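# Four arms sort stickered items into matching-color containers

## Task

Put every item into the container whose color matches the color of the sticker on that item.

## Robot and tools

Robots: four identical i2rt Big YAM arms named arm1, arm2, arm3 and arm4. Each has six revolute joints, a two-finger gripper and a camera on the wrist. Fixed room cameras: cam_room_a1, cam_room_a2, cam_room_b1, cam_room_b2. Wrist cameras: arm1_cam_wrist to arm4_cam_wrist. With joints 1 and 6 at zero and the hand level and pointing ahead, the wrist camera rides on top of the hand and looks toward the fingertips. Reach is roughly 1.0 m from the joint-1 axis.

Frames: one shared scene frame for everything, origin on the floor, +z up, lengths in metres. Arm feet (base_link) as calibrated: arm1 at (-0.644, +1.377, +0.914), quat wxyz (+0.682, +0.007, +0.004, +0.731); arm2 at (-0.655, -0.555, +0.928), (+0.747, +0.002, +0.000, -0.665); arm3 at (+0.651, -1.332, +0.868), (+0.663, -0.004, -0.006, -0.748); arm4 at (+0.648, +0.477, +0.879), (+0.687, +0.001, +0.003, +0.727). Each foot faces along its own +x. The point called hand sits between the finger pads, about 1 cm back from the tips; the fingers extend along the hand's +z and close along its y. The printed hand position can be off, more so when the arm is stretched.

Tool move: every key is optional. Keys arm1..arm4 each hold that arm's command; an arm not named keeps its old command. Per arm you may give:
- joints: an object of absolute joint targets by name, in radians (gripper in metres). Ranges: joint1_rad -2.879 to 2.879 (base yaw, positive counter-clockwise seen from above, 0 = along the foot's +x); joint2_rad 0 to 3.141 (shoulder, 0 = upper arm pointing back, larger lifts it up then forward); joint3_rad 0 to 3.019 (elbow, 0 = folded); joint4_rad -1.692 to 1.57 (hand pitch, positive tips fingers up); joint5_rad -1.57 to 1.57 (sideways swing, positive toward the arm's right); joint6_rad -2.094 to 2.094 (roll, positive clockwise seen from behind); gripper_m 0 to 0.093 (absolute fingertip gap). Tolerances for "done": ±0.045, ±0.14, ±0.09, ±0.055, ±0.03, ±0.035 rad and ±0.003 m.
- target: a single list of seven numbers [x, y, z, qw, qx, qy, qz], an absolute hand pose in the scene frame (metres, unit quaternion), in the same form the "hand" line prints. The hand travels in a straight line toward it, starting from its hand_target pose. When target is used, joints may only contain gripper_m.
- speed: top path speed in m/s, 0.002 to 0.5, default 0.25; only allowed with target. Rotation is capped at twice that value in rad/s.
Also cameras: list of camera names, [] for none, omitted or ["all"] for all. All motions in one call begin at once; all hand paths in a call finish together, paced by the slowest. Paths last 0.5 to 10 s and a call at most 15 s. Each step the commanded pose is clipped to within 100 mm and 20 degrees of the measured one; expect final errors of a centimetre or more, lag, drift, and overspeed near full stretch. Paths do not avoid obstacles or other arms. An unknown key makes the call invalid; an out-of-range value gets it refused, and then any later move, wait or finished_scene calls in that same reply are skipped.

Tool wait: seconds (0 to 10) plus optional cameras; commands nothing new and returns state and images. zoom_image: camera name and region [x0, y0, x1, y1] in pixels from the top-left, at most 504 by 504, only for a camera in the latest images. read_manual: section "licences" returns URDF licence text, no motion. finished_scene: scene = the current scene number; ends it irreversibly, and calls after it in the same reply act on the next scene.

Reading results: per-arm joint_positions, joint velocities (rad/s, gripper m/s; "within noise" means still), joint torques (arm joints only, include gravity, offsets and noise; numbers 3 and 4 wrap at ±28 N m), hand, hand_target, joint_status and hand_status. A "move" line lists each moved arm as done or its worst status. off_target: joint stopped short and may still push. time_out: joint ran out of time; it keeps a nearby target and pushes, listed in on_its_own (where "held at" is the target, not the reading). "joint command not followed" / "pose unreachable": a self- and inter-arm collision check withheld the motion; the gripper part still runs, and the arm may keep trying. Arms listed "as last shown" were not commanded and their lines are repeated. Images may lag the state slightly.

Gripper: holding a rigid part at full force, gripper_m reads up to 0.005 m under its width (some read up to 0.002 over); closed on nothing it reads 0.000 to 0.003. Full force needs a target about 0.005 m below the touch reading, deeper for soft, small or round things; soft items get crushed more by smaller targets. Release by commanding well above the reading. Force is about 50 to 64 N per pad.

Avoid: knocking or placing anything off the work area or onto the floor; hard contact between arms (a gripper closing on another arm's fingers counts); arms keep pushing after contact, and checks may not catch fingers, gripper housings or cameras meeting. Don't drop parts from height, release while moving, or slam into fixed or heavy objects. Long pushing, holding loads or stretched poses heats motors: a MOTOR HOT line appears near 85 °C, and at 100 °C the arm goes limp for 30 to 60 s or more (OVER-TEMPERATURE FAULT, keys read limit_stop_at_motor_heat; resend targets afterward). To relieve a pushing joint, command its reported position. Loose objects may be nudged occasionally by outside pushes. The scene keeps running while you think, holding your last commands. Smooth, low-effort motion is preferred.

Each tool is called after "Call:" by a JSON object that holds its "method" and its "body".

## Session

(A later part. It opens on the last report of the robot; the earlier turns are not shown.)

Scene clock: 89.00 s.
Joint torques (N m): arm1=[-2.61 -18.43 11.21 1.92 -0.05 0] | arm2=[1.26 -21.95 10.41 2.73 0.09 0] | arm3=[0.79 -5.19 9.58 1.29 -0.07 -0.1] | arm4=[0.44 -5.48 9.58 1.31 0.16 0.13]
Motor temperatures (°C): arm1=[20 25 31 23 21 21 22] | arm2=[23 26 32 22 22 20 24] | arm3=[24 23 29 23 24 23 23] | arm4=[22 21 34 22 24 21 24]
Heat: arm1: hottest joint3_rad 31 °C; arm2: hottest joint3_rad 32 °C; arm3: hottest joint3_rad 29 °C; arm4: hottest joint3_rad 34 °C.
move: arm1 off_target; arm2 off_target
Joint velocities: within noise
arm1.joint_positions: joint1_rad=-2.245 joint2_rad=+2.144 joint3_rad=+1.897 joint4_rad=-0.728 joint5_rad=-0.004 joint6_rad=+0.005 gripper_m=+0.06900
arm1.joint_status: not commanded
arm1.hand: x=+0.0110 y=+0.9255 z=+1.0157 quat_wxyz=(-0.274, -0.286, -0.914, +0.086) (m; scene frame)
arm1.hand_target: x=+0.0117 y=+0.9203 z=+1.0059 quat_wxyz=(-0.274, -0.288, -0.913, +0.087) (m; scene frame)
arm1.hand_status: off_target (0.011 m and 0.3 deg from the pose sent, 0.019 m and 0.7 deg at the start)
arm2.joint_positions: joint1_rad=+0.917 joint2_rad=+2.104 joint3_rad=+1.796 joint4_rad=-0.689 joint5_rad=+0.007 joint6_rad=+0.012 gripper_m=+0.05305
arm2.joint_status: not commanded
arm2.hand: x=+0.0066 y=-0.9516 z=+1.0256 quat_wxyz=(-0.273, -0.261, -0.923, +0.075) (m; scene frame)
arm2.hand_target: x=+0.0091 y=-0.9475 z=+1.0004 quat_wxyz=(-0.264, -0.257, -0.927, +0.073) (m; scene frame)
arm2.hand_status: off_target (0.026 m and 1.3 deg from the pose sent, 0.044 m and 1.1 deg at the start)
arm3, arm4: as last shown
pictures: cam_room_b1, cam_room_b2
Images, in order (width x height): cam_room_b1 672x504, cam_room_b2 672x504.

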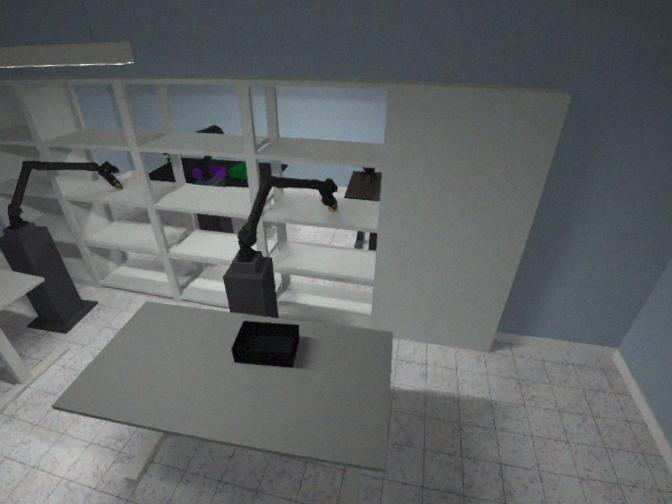

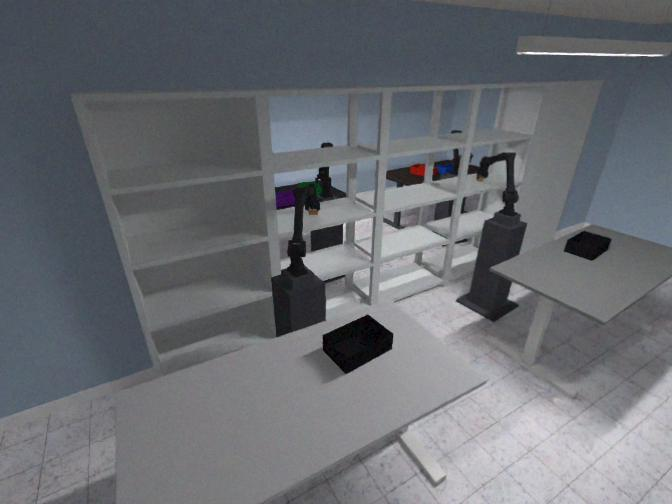

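Call:
{"method": "move", "body": {"arm1": {"joints":{"gripper_m":0.093}}, "arm2": {"target":[0.010,-0.948,0.990,0.2634,0.2565,0.9258,-0.0730],"speed":0.08}, "cameras": ["arm1_cam_wrist"]}}

Call:
{"method": "move", "body": {"arm1": {"target":[-0.11,1.0,1.10,0.2548,0.2898,0.9190,-0.0803],"speed":0.2}, "arm2": {"target":[0.011,-0.950,1.008,0.2634,0.2565,0.9258,-0.0730],"speed":0.1}, "cameras": []}}

Call:
{"method": "move", "body": {"arm1": {"joints":{"joint2_rad":0.75,"joint3_rad":0.85,"joint4_rad":-1.1}}, "arm2": {"joints":{"gripper_m":0.09}}, "arm4": {"target":[0.055,0.89,1.12,-0.0866,0.9133,-0.2924,-0.2705],"speed":0.25}, "cameras": ["arm2_cam_wrist","arm4_cam_wrist"]}}

Scene clock: 97.20 s.
Joint torques (N m): arm1=[-2.55 -19.14 11.22 1.95 0 0.04] | arm2=[1.38 -21.01 9.96 2.71 0.09 0.02] | arm3=[0.85 -5.13 9.55 1.29 -0.06 -0.11] | arm4=[0.79 -5.66 9.52 1.26 0.15 0.15]
Motor temperatures (°C): arm1=[20 26 31 23 21 21 22] | arm2=[23 26 32 22 22 20 24] | arm3=[24 23 29 23 24 23 23] | arm4=[22 21 34 22 24 21 24]
Heat: arm1: hottest joint3_rad 31 °C; arm2: hottest joint3_rad 32 °C; arm3: hottest joint3_rad 29 °C; arm4: hottest joint3_rad 34 °C.
move: arm1 done; arm2 off_target
Joint velocities: within noise
arm1.joint_positions: joint1_rad=-2.245 joint2_rad=+2.144 joint3_rad=+1.897 joint4_rad=-0.728 joint5_rad=-0.004 joint6_rad=+0.005 gripper_m=+0.09297
arm1.joint_status: all done
arm1.hand: x=+0.0111 y=+0.9256 z=+1.0157 quat_wxyz=(-0.274, -0.286, -0.914, +0.086) (m; scene frame)
arm1.hand_target: x=+0.0118 y=+0.9203 z=+1.0059 quat_wxyz=(-0.275, -0.288, -0.913, +0.086) (m; scene frame)
arm1.hand_status: not commanded
arm2.joint_positions: joint1_rad=+0.917 joint2_rad=+2.105 joint3_rad=+1.788 joint4_rad=-0.667 joint5_rad=+0.007 joint6_rad=+0.012 gripper_m=+0.05305
arm2.joint_status: not commanded
arm2.hand: x=+0.0085 y=-0.9527 z=+1.0244 quat_wxyz=(-0.279, -0.261, -0.921, +0.076) (m; scene frame)
arm2.hand_target: x=+0.0087 y=-0.9473 z=+0.9905 quat_wxyz=(-0.264, -0.257, -0.927, +0.073) (m; scene frame)
arm2.hand_status: off_target (0.035 m and 2.0 deg from the pose sent, 0.036 m and 1.2 deg at the start)
arm3, arm4: as last shown
pictures: arm1_cam_wrist
Images, in order (width x height): arm1_cam_wrist 672x504.

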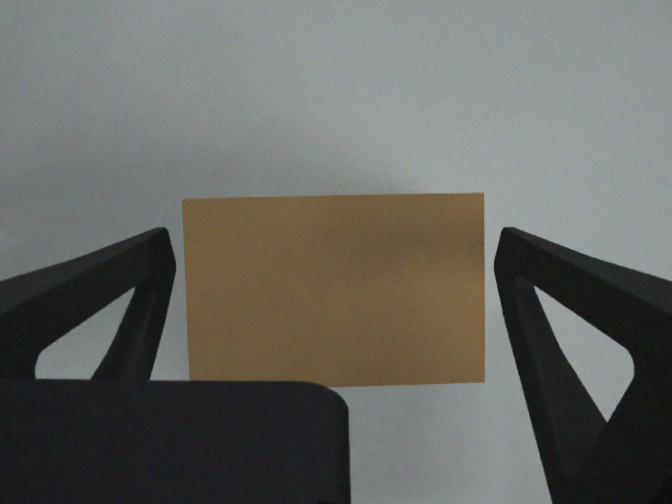

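Scene clock: 98.77 s.
Joint torques (N m): arm1=[-2.84 -14.68 11.29 0.95 -0.05 -0.03] | arm2=[1.2 -22.01 12.71 1.09 0.04 0] | arm3=[0.67 -4.95 9.57 1.32 -0.07 -0.1] | arm4=[1.08 -6.01 9.54 1.39 0.15 0.14]
Motor temperatures (°C): arm1=[20 26 31 23 21 21 22] | arm2=[23 26 32 22 22 20 24] | arm3=[24 23 29 23 24 23 23] | arm4=[22 21 34 22 24 21 24]
Heat: arm1: hottest joint3_rad 31 °C; arm2: hottest joint3_rad 32 °C; arm3: hottest joint3_rad 29 °C; arm4: hottest joint3_rad 34 °C.
move: arm1 done; arm2 off_target
Joint velocities: within noise
arm1.joint_positions: joint1_rad=-2.247 joint2_rad=+1.734 joint3_rad=+1.496 joint4_rad=-0.774 joint5_rad=-0.008 joint6_rad=+0.004 gripper_m=+0.09297
arm1.joint_status: not commanded
arm1.hand: x=-0.1040 y=+1.0049 z=+1.0976 quat_wxyz=(-0.257, -0.288, -0.919, +0.079) (m; scene frame)
arm1.hand_target: x=-0.1099 y=+1.0001 z=+1.1000 quat_wxyz=(-0.255, -0.290, -0.919, +0.080) (m; scene frame)
arm1.hand_status: done (0.008 m and 0.4 deg from the pose sent, 0.165 m and 2.4 deg at the start)
arm2.joint_positions: joint1_rad=+0.917 joint2_rad=+2.105 joint3_rad=+1.787 joint4_rad=-0.668 joint5_rad=+0.007 joint6_rad=+0.012 gripper_m=+0.05305
arm2.joint_status: not commanded
arm2.hand: x=+0.0080 y=-0.9524 z=+1.0237 quat_wxyz=(-0.278, -0.261, -0.921, +0.076) (m; scene frame)
arm2.hand_target: x=+0.0106 y=-0.9497 z=+1.0081 quat_wxyz=(-0.264, -0.257, -0.927, +0.073) (m; scene frame)
arm2.hand_status: off_target (0.016 m and 1.9 deg from the pose sent, 0.017 m and 2.0 deg at the start)
arm3, arm4: as last shown
pictures: none
No camera images: "cameras" was empty.

Scene clock: 101.00 s.
Joint torques (N m): arm1=[-2.43 -0.03 11.59 0.92 -0.04 -0.01] | arm2=[1.2 -22.01 12.7 1.29 0.05 0] | arm3=[0.67 -5.13 9.55 1.32 -0.07 -0.1] | arm4=[1.2 -20.31 13.01 0.55 0.22 0.17]
Motor temperatures (°C): arm1=[20 26 31 23 21 21 22] | arm2=[23 26 32 22 22 20 24] | arm3=[24 23 29 23 24 23 23] | arm4=[22 22 34 22 24 21 24]
Heat: arm1: hottest joint3_rad 31 °C; arm2: hottest joint3_rad 32 °C; arm3: hottest joint3_rad 29 °C; arm4: hottest joint3_rad 34 °C.
move: arm1 done; arm2 done; arm4 off_target
Joint velocities: within noise
arm1.joint_positions: joint1_rad=-2.247 joint2_rad=+0.750 joint3_rad=+0.850 joint4_rad=-1.094 joint5_rad=-0.008 joint6_rad=+0.004 gripper_m=+0.09297
arm1.joint_status: all done
arm1.hand: x=-0.3875 y=+1.2025 z=+1.1780 quat_wxyz=(-0.265, -0.288, -0.917, +0.082) (m; scene frame)
arm1.hand_target: x=-0.3905 y=+1.2006 z=+1.1773 quat_wxyz=(-0.262, -0.289, -0.917, +0.083) (m; scene frame)
arm1.hand_status: not commanded
arm2.joint_positions: joint1_rad=+0.917 joint2_rad=+2.105 joint3_rad=+1.787 joint4_rad=-0.673 joint5_rad=+0.007 joint6_rad=+0.012 gripper_m=+0.08993
arm2.joint_status: all done
arm2.hand: x=+0.0071 y=-0.9519 z=+1.0230 quat_wxyz=(-0.276, -0.261, -0.922, +0.076) (m; scene frame)
arm2.hand_target: x=+0.0106 y=-0.9497 z=+1.0081 quat_wxyz=(-0.264, -0.257, -0.927, +0.073) (m; scene frame)
arm2.hand_status: not commanded
arm3: as last shown
arm4.joint_positions: joint1_rad=+0.909 joint2_rad=+1.873 joint3_rad=+1.781 joint4_rad=-0.929 joint5_rad=+0.010 joint6_rad=-0.002 gripper_m=+0.09402
arm4.joint_status: not commanded
arm4.hand: x=+0.0672 y=+0.8838 z=+1.1056 quat_wxyz=(-0.084, +0.918, -0.288, -0.259) (m; scene frame)
arm4.hand_target: x=+0.0558 y=+0.8895 z=+1.1199 quat_wxyz=(-0.087, +0.913, -0.292, -0.271) (m; scene frame)
arm4.hand_status: off_target (0.020 m and 1.5 deg from the pose sent, 0.391 m and 2.9 deg at the start)
pictures: arm2_cam_wrist, arm4_cam_wrist
Images, in order (width x height): arm2_cam_wrist 672x504, arm4_cam_wrist 672x504.

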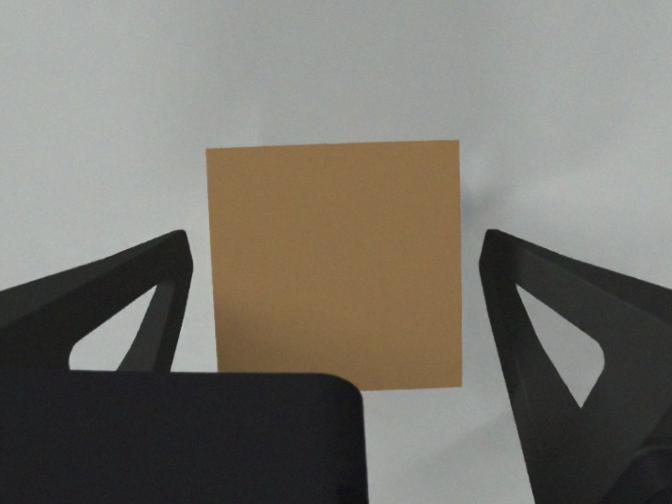

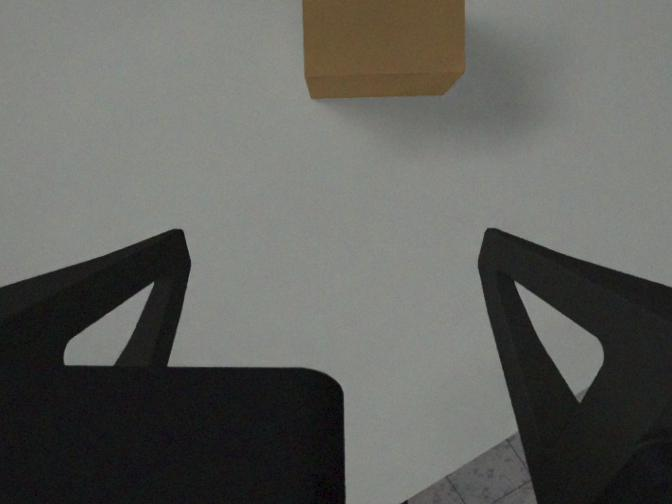

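Call:
{"method": "move", "body": {"arm2": {"target":[-0.10,-0.885,1.11,0.2634,0.2565,0.9258,-0.0730],"speed":0.2}, "arm4": {"target":[0.011,0.950,1.082,-0.0830,0.9171,-0.2804,-0.2716],"speed":0.2}, "cameras": ["arm4_cam_wrist"]}}

Call:
{"method": "move", "body": {"arm2": {"joints":{"joint2_rad":0.75,"joint3_rad":0.85,"joint4_rad":-1.1}}, "arm3": {"target":[0.03,-0.988,1.115,-0.0699,0.9295,-0.2359,-0.2753],"speed":0.25}, "cameras": ["arm3_cam_wrist"]}}

Scene clock: 114.97 s.
Joint torques (N m): arm1=[-2.67 -0.5 11.54 0.85 -0.03 -0.02] | arm2=[1.26 -18.55 10.21 1.29 0.05 0] | arm3=[0.62 -5.19 9.57 1.31 -0.08 -0.1] | arm4=[0.79 -23.41 13.26 0.38 -0.05 -0.09]
Motor temperatures (°C): arm1=[20 25 32 23 21 21 22] | arm2=[23 26 32 22 22 20 23] | arm3=[24 23 29 23 24 23 23] | arm4=[22 23 36 22 24 21 24]
Heat: arm1: hottest joint3_rad 32 °C; arm2: hottest joint3_rad 32 °C; arm3: hottest joint3_rad 29 °C; arm4: hottest joint3_rad 36 °C.
move: arm2 off_target; arm4 off_target
Joint velocities: within noise
arm1, arm3: as last shown
arm2.joint_positions: joint1_rad=+0.917 joint2_rad=+1.718 joint3_rad=+1.469 joint4_rad=-0.733 joint5_rad=+0.007 joint6_rad=+0.012 gripper_m=+0.08993
arm2.joint_status: not commanded
arm2.hand: x=-0.0957 y=-0.8911 z=+1.1226 quat_wxyz=(-0.280, -0.261, -0.921, +0.077) (m; scene frame)
arm2.hand_target: x=-0.1000 y=-0.8850 z=+1.1102 quat_wxyz=(-0.264, -0.257, -0.927, +0.073) (m; scene frame)
arm2.hand_status: off_target (0.015 m and 2.0 deg from the pose sent, 0.153 m and 1.6 deg at the start)
arm4.joint_positions: joint1_rad=+0.876 joint2_rad=+2.089 joint3_rad=+2.033 joint4_rad=-0.958 joint5_rad=-0.017 joint6_rad=-0.029 gripper_m=+0.09402
arm4.joint_status: not commanded
arm4.hand: x=+0.0201 y=+0.9411 z=+1.0745 quat_wxyz=(-0.080, +0.917, -0.287, -0.264) (m; scene frame)
arm4.hand_target: x=+0.0117 y=+0.9496 z=+1.0818 quat_wxyz=(-0.083, +0.917, -0.280, -0.272) (m; scene frame)
arm4.hand_status: off_target (0.015 m and 1.2 deg from the pose sent, 0.090 m and 1.7 deg at the start)
pictures: arm4_cam_wrist
Images, in order (width x height): arm4_cam_wrist 672x504.

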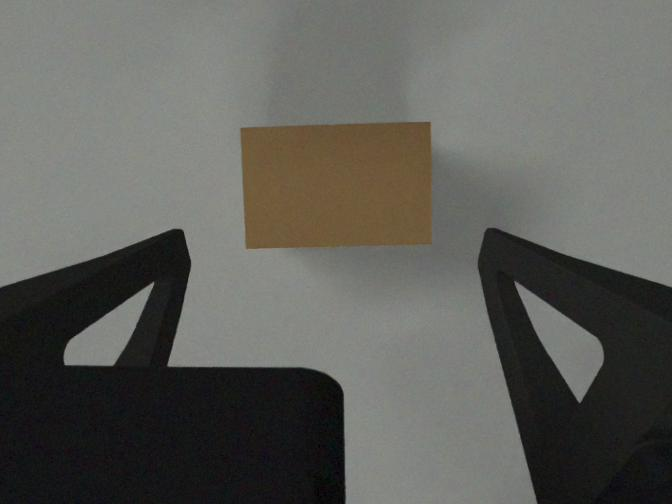

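Scene clock: 117.23 s.
Joint torques (N m): arm1=[-2.73 -0.15 11.55 1.16 -0.03 -0.05] | arm2=[1.2 -3.6 10.44 1.5 0.03 0] | arm3=[2.55 -20.78 14.34 0.68 0.05 -0.12] | arm4=[0.67 -23.59 13.16 0.44 -0.05 -0.08]
Motor temperatures (°C): arm1=[20 25 32 23 21 21 22] | arm2=[23 26 32 22 22 20 23] | arm3=[24 23 29 23 24 23 23] | arm4=[22 23 36 22 24 21 24]
Heat: arm1: hottest joint3_rad 32 °C; arm2: hottest joint3_rad 32 °C; arm3: hottest joint3_rad 29 °C; arm4: hottest joint3_rad 36 °C.
move: arm2 done; arm3 off_target
Joint velocities: within noise
arm1, arm4: as last shown
arm2.joint_positions: joint1_rad=+0.917 joint2_rad=+0.748 joint3_rad=+0.865 joint4_rad=-1.090 joint5_rad=+0.007 joint6_rad=+0.012 gripper_m=+0.08993
arm2.joint_status: all done
arm2.hand: x=-0.3907 y=-0.7158 z=+1.2052 quat_wxyz=(-0.283, -0.260, -0.920, +0.078) (m; scene frame)
arm2.hand_target: x=-0.3936 y=-0.7125 z=+1.1959 quat_wxyz=(-0.271, -0.256, -0.925, +0.075) (m; scene frame)
arm2.hand_status: not commanded
arm3.joint_positions: joint1_rad=-1.963 joint2_rad=+1.833 joint3_rad=+1.737 joint4_rad=-0.932 joint5_rad=+0.008 joint6_rad=+0.001 gripper_m=+0.09402
arm3.joint_status: not commanded
arm3.hand: x=+0.0470 y=-0.9864 z=+1.0919 quat_wxyz=(+0.065, -0.932, +0.247, +0.256) (m; scene frame)
arm3.hand_target: x=+0.0312 y=-0.9888 z=+1.1150 quat_wxyz=(+0.070, -0.929, +0.236, +0.276) (m; scene frame)
arm3.hand_status: off_target (0.029 m and 2.6 deg from the pose sent, 0.375 m and 2.9 deg at the start)
arm4.joint_positions: joint1_rad=+0.876 joint2_rad=+2.089 joint3_rad=+2.033 joint4_rad=-0.958 joint5_rad=-0.018 joint6_rad=-0.030 gripper_m=+0.09402
arm4.hand: x=+0.0201 y=+0.9410 z=+1.0745 quat_wxyz=(-0.080, +0.918, -0.286, -0.264) (m; scene frame)
pictures: arm3_cam_wrist
Images, in order (width x height): arm3_cam_wrist 672x504.

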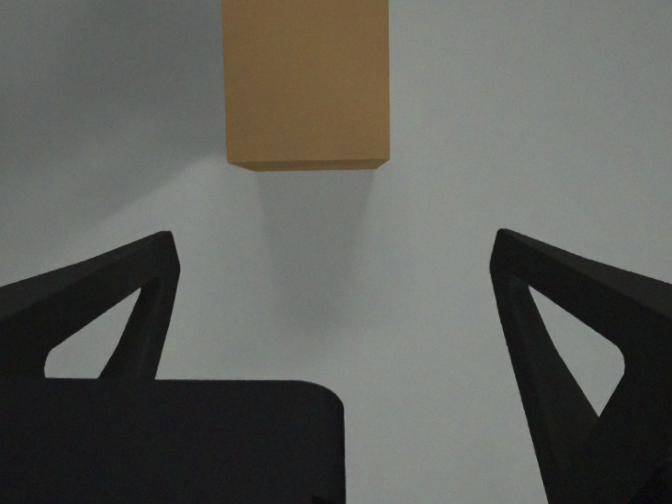

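Call:
{"method": "move", "body": {"arm3": {"target":[-0.023,-0.960,1.048,-0.0675,0.9315,-0.228,-0.2758],"speed":0.12}, "arm4": {"target":[-0.006,0.962,1.016,-0.0807,0.9195,-0.2724,-0.2723],"speed":0.12}, "cameras": ["arm3_cam_wrist","arm4_cam_wrist"]}}

Scene clock: 126.57 s.
Joint torques (N m): arm1=[-2.49 -0.09 11.3 1.06 -0.05 -0.06] | arm2=[0.97 -3.49 10.44 1.52 0.04 0] | arm3=[2.32 -22.95 14.17 1.57 -0.09 -0.11] | arm4=[0.15 -24.88 11.47 1.46 -0.02 -0.08]
Motor temperatures (°C): arm1=[20 25 33 23 21 21 22] | arm2=[23 26 32 22 22 20 23] | arm3=[24 24 30 23 24 23 23] | arm4=[22 25 37 22 24 21 24]
Heat: arm1: hottest joint3_rad 33 °C; arm2: hottest joint3_rad 32 °C; arm3: hottest joint3_rad 30 °C; arm4: hottest joint3_rad 37 °C.
move: arm3 off_target; arm4 off_target
Joint velocities: within noise
arm1, arm2: as last shown
arm3.joint_positions: joint1_rad=-1.963 joint2_rad=+2.018 joint3_rad=+1.852 joint4_rad=-0.879 joint5_rad=+0.001 joint6_rad=-0.016 gripper_m=+0.09402
arm3.joint_status: not commanded
arm3.hand: x=-0.0008 y=-0.9618 z=+1.0268 quat_wxyz=(+0.062, -0.936, +0.239, +0.249) (m; scene frame)
arm3.hand_target: x=-0.0214 y=-0.9611 z=+1.0484 quat_wxyz=(+0.068, -0.931, +0.228, +0.276) (m; scene frame)
arm3.hand_status: off_target (0.031 m and 3.5 deg from the pose sent, 0.087 m and 3.2 deg at the start)
arm4.joint_positions: joint1_rad=+0.876 joint2_rad=+2.178 joint3_rad=+2.033 joint4_rad=-0.879 joint5_rad=-0.028 joint6_rad=-0.046 gripper_m=+0.09402
arm4.joint_status: not commanded
arm4.hand: x=+0.0028 y=+0.9512 z=+1.0162 quat_wxyz=(-0.076, +0.921, -0.278, -0.261) (m; scene frame)
arm4.hand_target: x=-0.0054 y=+0.9616 z=+1.0161 quat_wxyz=(-0.081, +0.919, -0.272, -0.272) (m; scene frame)
arm4.hand_status: off_target (0.014 m and 1.6 deg from the pose sent, 0.068 m and 1.9 deg at the start)
pictures: arm3_cam_wrist, arm4_cam_wrist
Images, in order (width x height): arm3_cam_wrist 672x504, arm4_cam_wrist 672x504.

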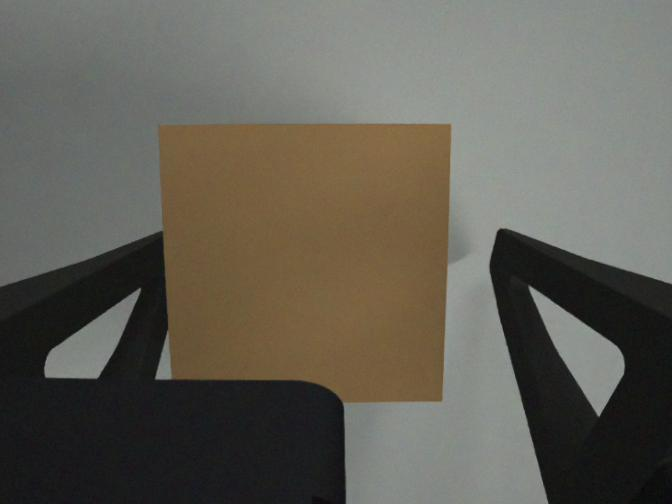

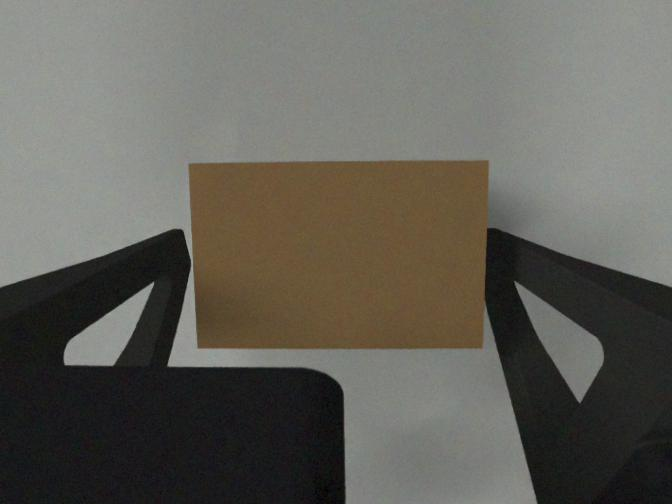

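Call:
{"method": "move", "body": {"arm3": {"target":[-0.029,-0.972,1.046,-0.0675,0.9315,-0.228,-0.2758],"speed":0.1}, "arm4": {"target":[-0.006,0.962,1.002,-0.0807,0.9195,-0.2724,-0.2723],"speed":0.1}, "cameras": ["arm3_cam_wrist","arm4_cam_wrist"]}}

Scene clock: 134.00 s.
Joint torques (N m): arm1=[-2.32 -0.5 11.54 1.01 -0.07 -0.06] | arm2=[1.14 -3.6 10.43 1.51 0.04 0.01] | arm3=[2.32 -23.06 13.81 1.62 0.12 0.02] | arm4=[0.38 -24.47 9.74 1.54 -0.1 -0.09]
Motor temperatures (°C): arm1=[20 25 33 23 21 21 22] | arm2=[23 26 32 22 22 20 23] | arm3=[24 24 31 23 24 23 23] | arm4=[22 26 37 22 24 21 24]
Heat: arm1: hottest joint3_rad 33 °C; arm2: hottest joint3_rad 32 °C; arm3: hottest joint3_rad 31 °C; arm4: hottest joint3_rad 37 °C.
move: arm3 off_target; arm4 off_target
Joint velocities: within noise
arm1, arm2: as last shown
arm3.joint_positions: joint1_rad=-1.941 joint2_rad=+2.018 joint3_rad=+1.852 joint4_rad=-0.875 joint5_rad=+0.006 joint6_rad=-0.014 gripper_m=+0.09402
arm3.joint_status: not commanded
arm3.hand: x=-0.0088 y=-0.9746 z=+1.0275 quat_wxyz=(+0.062, -0.938, +0.231, +0.251) (m; scene frame)
arm3.hand_target: x=-0.0275 y=-0.9727 z=+1.0464 quat_wxyz=(+0.067, -0.931, +0.228, +0.276) (m; scene frame)
arm3.hand_status: off_target (0.028 m and 3.0 deg from the pose sent, 0.036 m and 3.5 deg at the start)
arm4.joint_positions: joint1_rad=+0.876 joint2_rad=+2.178 joint3_rad=+2.033 joint4_rad=-0.847 joint5_rad=-0.028 joint6_rad=-0.046 gripper_m=+0.09402
arm4.joint_status: not commanded
arm4.hand: x=-0.0026 y=+0.9552 z=+1.0205 quat_wxyz=(-0.081, +0.917, -0.276, -0.275) (m; scene frame)
arm4.hand_target: x=-0.0053 y=+0.9615 z=+1.0021 quat_wxyz=(-0.081, +0.919, -0.272, -0.272) (m; scene frame)
arm4.hand_status: off_target (0.020 m and 0.6 deg from the pose sent, 0.020 m and 1.6 deg at the start)
pictures: arm3_cam_wrist, arm4_cam_wrist
Images, in order (width x height): arm3_cam_wrist 672x504, arm4_cam_wrist 672x504.

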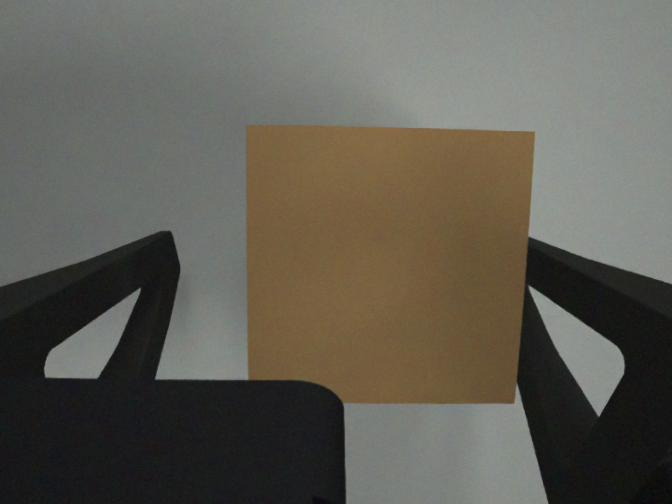

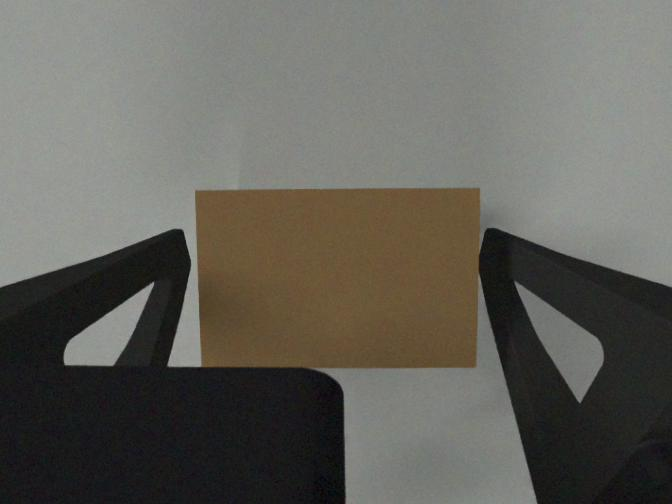

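Call:
{"method": "move", "body": {"arm3": {"joints":{"gripper_m":0.046}}, "arm4": {"target":[-0.004,0.960,0.986,-0.0807,0.9195,-0.2724,-0.2723],"speed":0.1}, "cameras": ["arm3_cam_wrist"]}}

Call:
{"method": "move", "body": {"arm3": {"target":[0.066,-0.995,1.11,-0.0699,0.9295,-0.2359,-0.2753],"speed":0.2}, "arm4": {"joints":{"gripper_m":0.062}}, "cameras": ["arm3_cam_wrist","arm4_cam_wrist"]}}

Scene clock: 138.70 s.
Joint torques (N m): arm1=[-2.32 -0.56 11.73 1.06 -0.02 0] | arm2=[0.97 -3.49 10.41 1.46 0.04 0] | arm3=[2.32 -23 13.81 1.65 0.06 0.02] | arm4=[0.67 -24.06 8.76 1.48 -0.09 -0.05]
Motor temperatures (°C): arm1=[20 24 33 23 21 21 22] | arm2=[23 26 32 22 22 20 23] | arm3=[24 25 32 23 24 23 23] | arm4=[22 26 37 22 24 21 24]
Heat: arm1: hottest joint3_rad 33 °C; arm2: hottest joint3_rad 32 °C; arm3: hottest joint3_rad 32 °C; arm4: hottest joint3_rad 37 °C.
move: arm3 off_target; arm4 off_target
Joint velocities: within noise
arm1, arm2: as last shown
arm3.joint_positions: joint1_rad=-1.941 joint2_rad=+2.018 joint3_rad=+1.852 joint4_rad=-0.875 joint5_rad=+0.008 joint6_rad=-0.014 gripper_m=+0.05295
arm3.joint_status: gripper_m off_target (ended at +0.05298, target +0.04600)
arm3.hand: x=-0.0086 y=-0.9744 z=+1.0275 quat_wxyz=(+0.063, -0.938, +0.231, +0.251) (m; scene frame)
arm3.hand_target: x=-0.0275 y=-0.9728 z=+1.0464 quat_wxyz=(+0.067, -0.931, +0.228, +0.276) (m; scene frame)
arm3.hand_status: not commanded
arm4.joint_positions: joint1_rad=+0.876 joint2_rad=+2.178 joint3_rad=+2.007 joint4_rad=-0.804 joint5_rad=-0.029 joint6_rad=-0.049 gripper_m=+0.09402
arm4.joint_status: not commanded
arm4.hand: x=-0.0042 y=+0.9562 z=+1.0130 quat_wxyz=(-0.084, +0.915, -0.274, -0.283) (m; scene frame)
arm4.hand_target: x=-0.0032 y=+0.9594 z=+0.9864 quat_wxyz=(-0.081, +0.919, -0.272, -0.272) (m; scene frame)
arm4.hand_status: off_target (0.027 m and 1.3 deg from the pose sent, 0.035 m and 0.6 deg at the start)
pictures: arm3_cam_wrist
Images, in order (width x height): arm3_cam_wrist 672x504.

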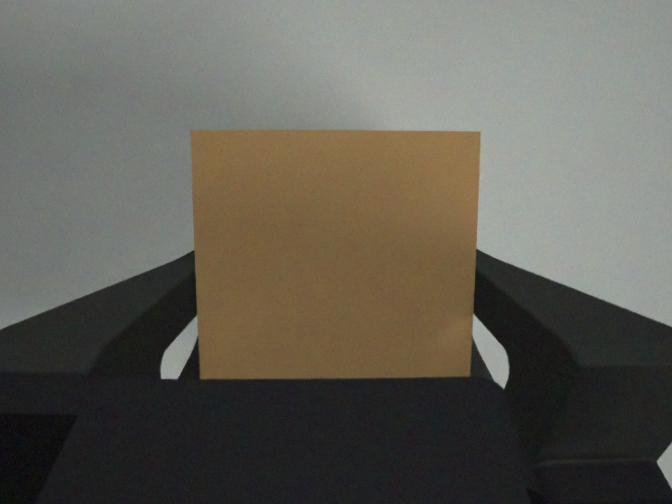

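Scene clock: 140.03 s.
Joint torques (N m): arm1=[-3.08 -0.67 11.49 1.17 -0.07 -0.06] | arm2=[1.08 -3.49 10.41 1.48 0.04 -0.01] | arm3=[0.79 -19.31 9.42 0.88 -0.09 -0.11] | arm4=[0.5 -24.82 8.72 1.44 -0.04 -0.04]
Motor temperatures (°C): arm1=[20 24 33 23 21 21 21] | arm2=[23 26 32 22 22 20 23] | arm3=[24 25 32 23 24 23 23] | arm4=[22 26 37 22 24 21 24]
Heat: arm1: hottest joint3_rad 33 °C; arm2: hottest joint3_rad 32 °C; arm3: hottest joint3_rad 32 °C; arm4: hottest joint3_rad 37 °C.
move: arm3 off_target; arm4 off_target
Joint velocities: within noise
arm1, arm2: as last shown
arm3.joint_positions: joint1_rad=-1.955 joint2_rad=+1.742 joint3_rad=+1.657 joint4_rad=-0.887 joint5_rad=+0.001 joint6_rad=-0.016 gripper_m=+0.05295
arm3.joint_status: not commanded
arm3.hand: x=+0.0615 y=-1.0017 z=+1.1170 quat_wxyz=(+0.070, -0.928, +0.233, +0.283) (m; scene frame)
arm3.hand_target: x=+0.0660 y=-0.9952 z=+1.1101 quat_wxyz=(+0.070, -0.929, +0.236, +0.275) (m; scene frame)
arm3.hand_status: off_target (0.011 m and 0.9 deg from the pose sent, 0.113 m and 3.2 deg at the start)
arm4.joint_positions: joint1_rad=+0.875 joint2_rad=+2.178 joint3_rad=+2.007 joint4_rad=-0.804 joint5_rad=-0.029 joint6_rad=-0.049 gripper_m=+0.06923
arm4.joint_status: gripper_m off_target (ended at +0.06926, target +0.06200)
arm4.hand: x=-0.0037 y=+0.9566 z=+1.0127 quat_wxyz=(-0.084, +0.915, -0.275, -0.282) (m; scene frame)
arm4.hand_target: x=-0.0031 y=+0.9594 z=+0.9863 quat_wxyz=(-0.081, +0.919, -0.272, -0.272) (m; scene frame)
arm4.hand_status: not commanded
pictures: arm3_cam_wrist, arm4_cam_wrist
Images, in order (width x height): arm3_cam_wrist 672x504, arm4_cam_wrist 672x504.

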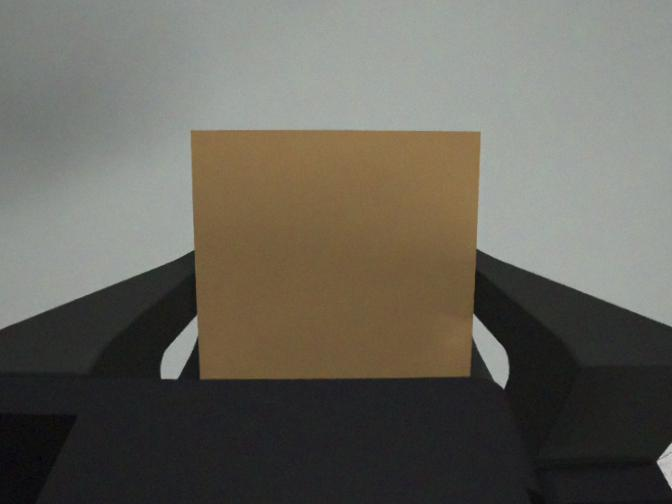

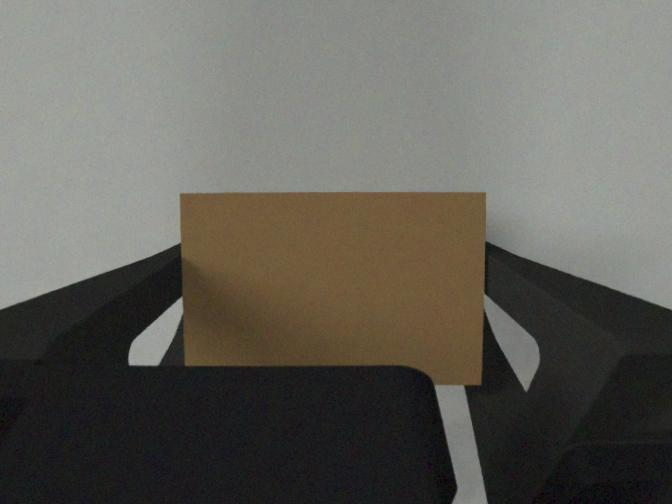

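Call:
{"method": "move", "body": {"arm3": {"target":[0.36,-1.14,1.11,-0.0699,0.9295,-0.2359,-0.2753],"speed":0.35}, "arm4": {"target":[0.055,0.915,1.105,-0.0850,0.9118,-0.2737,-0.2960],"speed":0.2}, "cameras": []}}

Call:
{"method": "move", "body": {"arm3": {"joints":{"joint1_rad":1.07,"joint2_rad":0.75,"joint3_rad":0.85,"joint4_rad":-1.1,"joint5_rad":0,"joint6_rad":0}}, "arm4": {"target":[0.37,0.70,1.11,-0.0866,0.9133,-0.2924,-0.2705],"speed":0.35}, "cameras": []}}

Call:
{"method": "move", "body": {"arm3": {"target":[1.06,-1.635,0.92,0.2703,0.2939,0.9129,-0.087],"speed":0.3}, "arm4": {"joints":{"joint1_rad":-1.143,"joint2_rad":0.75,"joint3_rad":0.85,"joint4_rad":-1.05,"joint5_rad":0,"joint6_rad":0}}, "cameras": ["arm3_cam_wrist","arm4_cam_wrist","cam_room_a1"]}}

Scene clock: 157.00 s.
Joint torques (N m): arm1=[-2.37 0.15 11.49 1.17 -0.07 -0.08] | arm2=[1.14 -3.6 10.45 1.47 0.04 0.01] | arm3=[0.38 -4.31 9.77 0.92 -0.12 -0.12] | arm4=[0.91 -23.59 9.35 0.61 -0.06 0.07]
Motor temperatures (°C): arm1=[20 24 33 23 21 21 21] | arm2=[23 25 32 22 22 20 23] | arm3=[24 25 31 23 24 23 24] | arm4=[22 28 35 22 24 21 25]
Heat: arm1: hottest joint3_rad 33 °C; arm2: hottest joint3_rad 32 °C; arm3: hottest joint3_rad 31 °C; arm4: hottest joint3_rad 35 °C.
move: arm3 done; arm4 done
Joint velocities: within noise
arm1, arm2: as last shown
arm3.joint_positions: joint1_rad=-2.032 joint2_rad=+0.859 joint3_rad=+0.838 joint4_rad=-0.957 joint5_rad=-0.042 joint6_rad=-0.081 gripper_m=+0.05295
arm3.joint_status: not commanded
arm3.hand: x=+0.3579 y=-1.1436 z=+1.1125 quat_wxyz=(+0.070, -0.929, +0.233, +0.280) (m; scene frame)
arm3.hand_target: x=+0.3600 y=-1.1400 z=+1.1101 quat_wxyz=(+0.070, -0.929, +0.236, +0.275) (m; scene frame)
arm3.hand_status: done (0.005 m and 0.7 deg from the pose sent, 0.329 m and 0.9 deg at the start)
arm4.joint_positions: joint1_rad=+0.875 joint2_rad=+1.916 joint3_rad=+1.809 joint4_rad=-0.837 joint5_rad=-0.033 joint6_rad=-0.051 gripper_m=+0.06923
arm4.joint_status: not commanded
arm4.hand: x=+0.0524 y=+0.9146 z=+1.1029 quat_wxyz=(-0.087, +0.911, -0.272, -0.297) (m; scene frame)
arm4.hand_target: x=+0.0550 y=+0.9150 z=+1.1049 quat_wxyz=(-0.085, +0.911, -0.274, -0.296) (m; scene frame)
arm4.hand_status: done (0.003 m and 0.4 deg from the pose sent, 0.117 m and 1.6 deg at the start)
pictures: none
No camera images: "cameras" was empty.

Scene clock: 159.37 s.
Joint torques (N m): arm1=[-3.02 -0.26 11.64 1.09 -0.03 -0.03] | arm2=[1.2 -3.55 10.43 1.51 0.04 0] | arm3=[1.9 -2.73 10.76 0.88 0.12 0.01] | arm4=[0.62 -3.96 9.61 0.43 0.03 -0.03]
Motor temperatures (°C): arm1=[20 24 33 23 21 21 21] | arm2=[23 25 32 22 22 20 23] | arm3=[24 25 31 23 24 23 24] | arm4=[22 27 35 22 24 21 25]
Heat: arm1: hottest joint3_rad 33 °C; arm2: hottest joint3_rad 32 °C; arm3: hottest joint3_rad 31 °C; arm4: hottest joint3_rad 35 °C.
move: arm3 done; arm4 done
Joint velocities: within noise
arm1.joint_positions: joint1_rad=-2.247 joint2_rad=+0.750 joint3_rad=+0.850 joint4_rad=-1.094 joint5_rad=-0.008 joint6_rad=+0.004 gripper_m=+0.09297
arm1.joint_status: not commanded
arm1.hand: x=-0.3875 y=+1.2025 z=+1.1780 quat_wxyz=(-0.265, -0.288, -0.917, +0.082) (m; scene frame)
arm1.hand_target: x=-0.3905 y=+1.2006 z=+1.1773 quat_wxyz=(-0.262, -0.289, -0.917, +0.083) (m; scene frame)
arm1.hand_status: not commanded
arm2: as last shown
arm3.joint_positions: joint1_rad=+1.061 joint2_rad=+0.751 joint3_rad=+0.838 joint4_rad=-1.094 joint5_rad=-0.003 joint6_rad=-0.006 gripper_m=+0.05301
arm3.joint_status: all done
arm3.hand: x=+0.8964 y=-1.5073 z=+1.1324 quat_wxyz=(-0.267, -0.293, -0.913, +0.092) (m; scene frame)
arm3.hand_target: x=+0.8984 y=-1.5059 z=+1.1380 quat_wxyz=(-0.271, -0.291, -0.913, +0.092) (m; scene frame)
arm3.hand_status: not commanded
arm4.joint_positions: joint1_rad=+0.836 joint2_rad=+0.893 joint3_rad=+0.814 joint4_rad=-0.903 joint5_rad=-0.031 joint6_rad=-0.051 gripper_m=+0.06923
arm4.joint_status: not commanded
arm4.hand: x=+0.3690 y=+0.6976 z=+1.1115 quat_wxyz=(-0.087, +0.911, -0.292, -0.278) (m; scene frame)
arm4.hand_target: x=+0.3700 y=+0.7000 z=+1.1101 quat_wxyz=(-0.087, +0.913, -0.292, -0.271) (m; scene frame)
arm4.hand_status: done (0.003 m and 0.9 deg from the pose sent, 0.383 m and 3.9 deg at the start)
pictures: none
No camera images: "cameras" was empty.

Scene clock: 161.33 s.
Joint torques (N m): arm1=[-2.78 -0.03 11.41 0.96 -0.05 -0.05] | arm2=[1.14 -3.49 10.44 1.5 0.03 0] | arm3=[0.15 -13.92 10.96 1.66 -0.08 -0.12] | arm4=[0.85 -2.08 11.81 0.47 0.03 0.13]
Motor temperatures (°C): arm1=[20 24 33 23 21 21 21] | arm2=[23 25 32 22 22 20 23] | arm3=[24 25 31 23 24 23 24] | arm4=[22 27 35 22 24 21 25]
Heat: arm1: hottest joint3_rad 33 °C; arm2: hottest joint3_rad 32 °C; arm3: hottest joint3_rad 31 °C; arm4: hottest joint3_rad 35 °C.
move: arm3 off_target; arm4 done
Joint velocities: within noise
arm1, arm2: as last shown
arm3.joint_positions: joint1_rad=+1.061 joint2_rad=+1.574 joint3_rad=+0.801 joint4_rad=-0.301 joint5_rad=-0.018 joint6_rad=-0.007 gripper_m=+0.05301
arm3.joint_status: not commanded
arm3.hand: x=+1.0420 y=-1.6137 z=+0.8959 quat_wxyz=(-0.238, -0.294, -0.923, +0.075) (m; scene frame)
arm3.hand_target: x=+1.0585 y=-1.6342 z=+0.9209 quat_wxyz=(-0.270, -0.294, -0.913, +0.087) (m; scene frame)
arm3.hand_status: off_target (0.037 m and 4.1 deg from the pose sent, 0.297 m and 0.7 deg at the start)
arm4.joint_positions: joint1_rad=-1.141 joint2_rad=+0.743 joint3_rad=+0.814 joint4_rad=-1.038 joint5_rad=+0.001 joint6_rad=-0.011 gripper_m=+0.06926
arm4.joint_status: all done
arm4.hand: x=+0.9242 y=+0.6228 z=+1.1373 quat_wxyz=(-0.287, +0.235, -0.926, -0.068) (m; scene frame)
arm4.hand_target: x=+0.9285 y=+0.6247 z=+1.1520 quat_wxyz=(-0.294, +0.229, -0.925, -0.072) (m; scene frame)
arm4.hand_status: not commanded
pictures: arm3_cam_wrist, arm4_cam_wrist, cam_room_a1
Images, in order (width x height): arm3_cam_wrist 672x504, arm4_cam_wrist 672x504, cam_room_a1 672x504.

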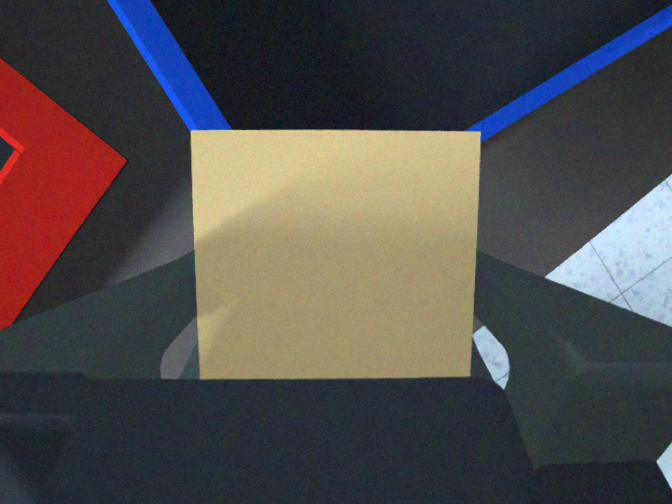

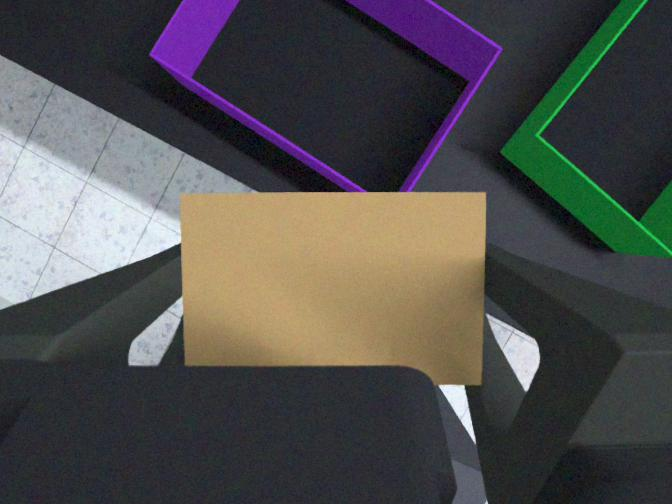

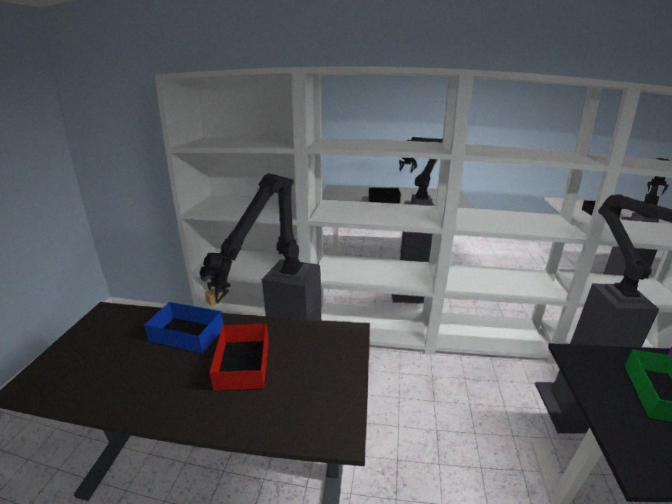

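Call:
{"method": "move", "body": {"arm3": {"target":[1.165,-1.72,0.885,0.2703,0.2939,0.9129,-0.087],"speed":0.2}, "arm4": {"target":[1.11,0.725,0.885,-0.300,0.2277,-0.9233,-0.0740],"speed":0.3}, "cameras": ["arm3_cam_wrist","arm4_cam_wrist"]}}

Scene clock: 190.40 s.
Joint torques (N m): arm1=[-2.84 0.15 11.55 1.06 -0.01 -0.06] | arm2=[1.14 -3.55 10.43 1.51 0.04 0] | arm3=[-0.09 -18.43 11.36 0.84 -0.08 -0.11] | arm4=[1.44 -14.21 8.72 1.61 0.2 0.17]
Motor temperatures (°C): arm1=[20 24 34 23 21 21 21] | arm2=[23 25 33 22 22 20 23] | arm3=[24 25 30 23 24 23 24] | arm4=[22 24 40 22 24 21 26]
Heat: arm1: hottest joint3_rad 34 °C; arm2: hottest joint3_rad 33 °C; arm3: hottest joint3_rad 30 °C; arm4: hottest joint3_rad 40 °C.
move: arm3 off_target; arm4 off_target
Joint velocities: within noise
arm1: as last shown
arm2.joint_positions: joint1_rad=+0.917 joint2_rad=+0.748 joint3_rad=+0.865 joint4_rad=-1.090 joint5_rad=+0.007 joint6_rad=+0.012 gripper_m=+0.08993
arm2.joint_status: not commanded
arm2.hand: x=-0.3907 y=-0.7158 z=+1.2052 quat_wxyz=(-0.283, -0.260, -0.920, +0.078) (m; scene frame)
arm2.hand_target: x=-0.3936 y=-0.7125 z=+1.1959 quat_wxyz=(-0.271, -0.256, -0.925, +0.075) (m; scene frame)
arm2.hand_status: not commanded
arm3.joint_positions: joint1_rad=+1.053 joint2_rad=+1.909 joint3_rad=+1.186 joint4_rad=-0.312 joint5_rad=-0.022 joint6_rad=-0.013 gripper_m=+0.05300
arm3.joint_status: not commanded
arm3.hand: x=+1.1545 y=-1.7007 z=+0.8720 quat_wxyz=(-0.256, -0.292, -0.918, +0.080) (m; scene frame)
arm3.hand_target: x=+1.1640 y=-1.7194 z=+0.8853 quat_wxyz=(-0.270, -0.294, -0.913, +0.087) (m; scene frame)
arm3.hand_status: off_target (0.026 m and 1.9 deg from the pose sent, 0.163 m and 4.1 deg at the start)
arm4.joint_positions: joint1_rad=-1.141 joint2_rad=+1.673 joint3_rad=+0.770 joint4_rad=-0.090 joint5_rad=+0.002 joint6_rad=-0.004 gripper_m=+0.06926
arm4.joint_status: not commanded
arm4.hand: x=+1.0902 y=+0.7104 z=+0.8686 quat_wxyz=(-0.274, +0.233, -0.931, -0.066) (m; scene frame)
arm4.hand_target: x=+1.1090 y=+0.7245 z=+0.8858 quat_wxyz=(-0.300, +0.228, -0.923, -0.074) (m; scene frame)
arm4.hand_status: off_target (0.030 m and 3.3 deg from the pose sent, 0.330 m and 1.9 deg at the start)
pictures: arm3_cam_wrist, arm4_cam_wrist
Images, in order (width x height): arm3_cam_wrist 672x504, arm4_cam_wrist 672x504.

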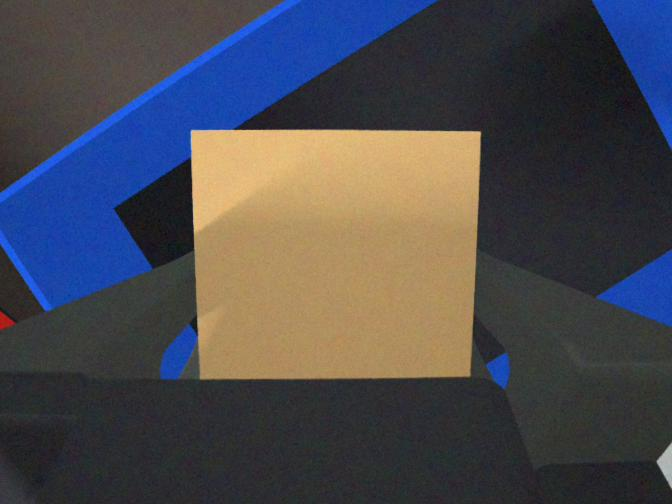

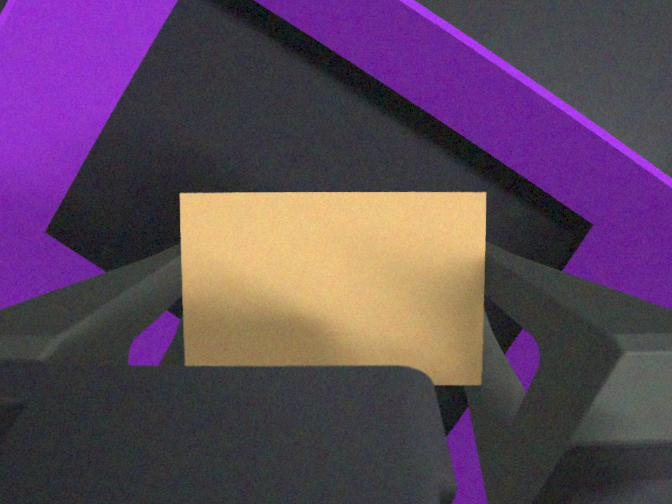

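Call:
{"method": "move", "body": {"arm3": {"target":[1.165,-1.72,0.79,0.2703,0.2939,0.9129,-0.087],"speed":0.15}, "arm4": {"target":[1.11,0.725,0.79,-0.300,0.2277,-0.9233,-0.0740],"speed":0.15}, "cameras": ["arm3_cam_wrist","arm4_cam_wrist"]}}

Call:
{"method": "move", "body": {"arm3": {"target":[1.165,-1.72,0.75,0.2703,0.2939,0.9129,-0.087],"speed":0.1}, "arm4": {"target":[1.11,0.725,0.745,-0.300,0.2277,-0.9233,-0.0740],"speed":0.1}, "cameras": ["arm3_cam_wrist","arm4_cam_wrist"]}}

Scene clock: 195.80 s.
Joint torques (N m): arm1=[-2.78 -0.15 11.55 1.1 -0.03 -0.03] | arm2=[1.03 -3.43 10.44 1.52 0.03 0] | arm3=[0.32 -20.25 7.72 1.74 -0.04 -0.11] | arm4=[1.14 -15.21 5.48 1.68 0.22 0.19]
Motor temperatures (°C): arm1=[20 24 34 23 21 21 21] | arm2=[23 25 33 22 22 20 23] | arm3=[24 25 30 23 24 23 24] | arm4=[22 24 39 22 24 21 26]
Heat: arm1: hottest joint3_rad 34 °C; arm2: hottest joint3_rad 33 °C; arm3: hottest joint3_rad 30 °C; arm4: hottest joint3_rad 39 °C.
move: arm3 off_target; arm4 off_target
Joint velocities: within noise
arm1, arm2: as last shown
arm3.joint_positions: joint1_rad=+1.053 joint2_rad=+2.096 joint3_rad=+1.186 joint4_rad=-0.128 joint5_rad=-0.022 joint6_rad=-0.013 gripper_m=+0.05300
arm3.joint_status: not commanded
arm3.hand: x=+1.1597 y=-1.7058 z=+0.7820 quat_wxyz=(-0.255, -0.292, -0.918, +0.080) (m; scene frame)
arm3.hand_target: x=+1.1646 y=-1.7197 z=+0.7903 quat_wxyz=(-0.270, -0.294, -0.913, +0.087) (m; scene frame)
arm3.hand_status: off_target (0.017 m and 2.0 deg from the pose sent, 0.085 m and 1.8 deg at the start)
arm4.joint_positions: joint1_rad=-1.140 joint2_rad=+1.921 joint3_rad=+0.770 joint4_rad=+0.185 joint5_rad=+0.002 joint6_rad=-0.004 gripper_m=+0.06926
arm4.joint_status: not commanded
arm4.hand: x=+1.1004 y=+0.7159 z=+0.7859 quat_wxyz=(-0.286, +0.232, -0.927, -0.069) (m; scene frame)
arm4.hand_target: x=+1.1097 y=+0.7249 z=+0.7902 quat_wxyz=(-0.300, +0.228, -0.923, -0.074) (m; scene frame)
arm4.hand_status: off_target (0.014 m and 1.8 deg from the pose sent, 0.082 m and 3.3 deg at the start)
pictures: arm3_cam_wrist, arm4_cam_wrist
Images, in order (width x height): arm3_cam_wrist 672x504, arm4_cam_wrist 672x504.

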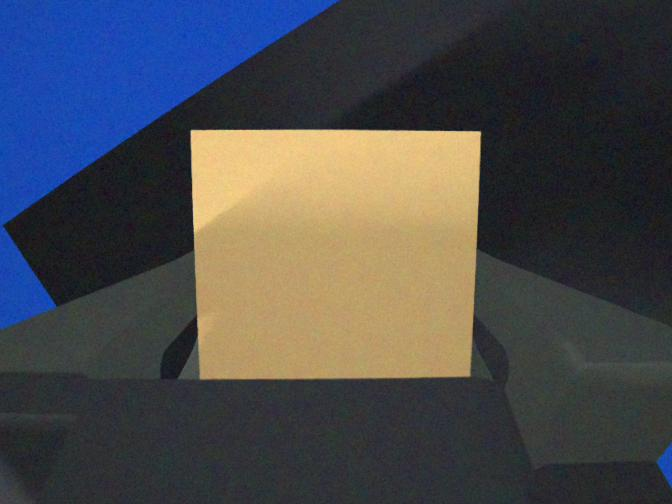

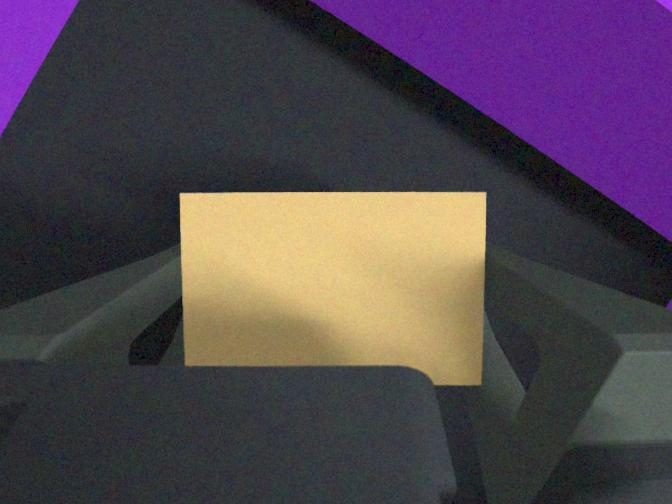

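Scene clock: 197.00 s.
Joint torques (N m): arm1=[-3.02 -0.38 11.45 0.95 -0.1 -0.06] | arm2=[1.14 -3.37 10.47 1.5 0.04 -0.01] | arm3=[0.03 -18.84 7.72 1.61 -0.03 -0.09] | arm4=[1.14 -15.74 4.92 1.51 0.15 0.18]
Motor temperatures (°C): arm1=[20 24 34 23 21 21 21] | arm2=[23 25 33 22 22 20 23] | arm3=[24 25 30 23 24 23 24] | arm4=[22 24 39 22 24 21 26]
Heat: arm1: hottest joint3_rad 34 °C; arm2: hottest joint3_rad 33 °C; arm3: hottest joint3_rad 30 °C; arm4: hottest joint3_rad 39 °C.
move: arm3 off_target; arm4 off_target
Joint velocities: within noise
arm1, arm2: as last shown
arm3.joint_positions: joint1_rad=+1.053 joint2_rad=+2.162 joint3_rad=+1.187 joint4_rad=-0.044 joint5_rad=-0.022 joint6_rad=-0.013 gripper_m=+0.05300
arm3.joint_status: not commanded
arm3.hand: x=+1.1620 y=-1.7079 z=+0.7529 quat_wxyz=(-0.264, -0.291, -0.916, +0.083) (m; scene frame)
arm3.hand_target: x=+1.1647 y=-1.7198 z=+0.7503 quat_wxyz=(-0.270, -0.294, -0.913, +0.087) (m; scene frame)
arm3.hand_status: off_target (0.013 m and 1.0 deg from the pose sent, 0.035 m and 2.0 deg at the start)
arm4.joint_positions: joint1_rad=-1.140 joint2_rad=+2.051 joint3_rad=+0.779 joint4_rad=+0.302 joint5_rad=+0.002 joint6_rad=-0.004 gripper_m=+0.06926
arm4.joint_status: not commanded
arm4.hand: x=+1.0982 y=+0.7147 z=+0.7416 quat_wxyz=(-0.285, +0.232, -0.927, -0.069) (m; scene frame)
arm4.hand_target: x=+1.1096 y=+0.7248 z=+0.7453 quat_wxyz=(-0.300, +0.228, -0.923, -0.074) (m; scene frame)
arm4.hand_status: off_target (0.016 m and 1.9 deg from the pose sent, 0.043 m and 1.8 deg at the start)
pictures: arm3_cam_wrist, arm4_cam_wrist
Images, in order (width x height): arm3_cam_wrist 672x504, arm4_cam_wrist 672x504.

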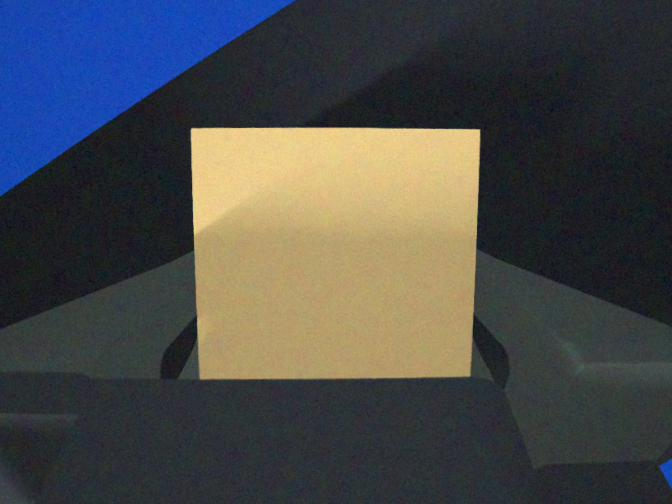

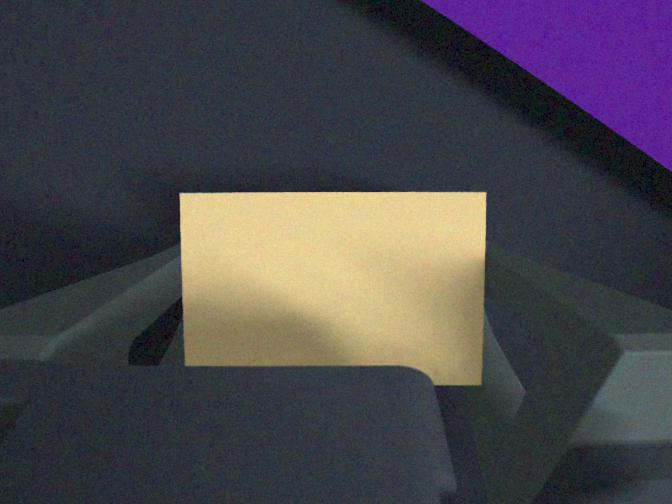

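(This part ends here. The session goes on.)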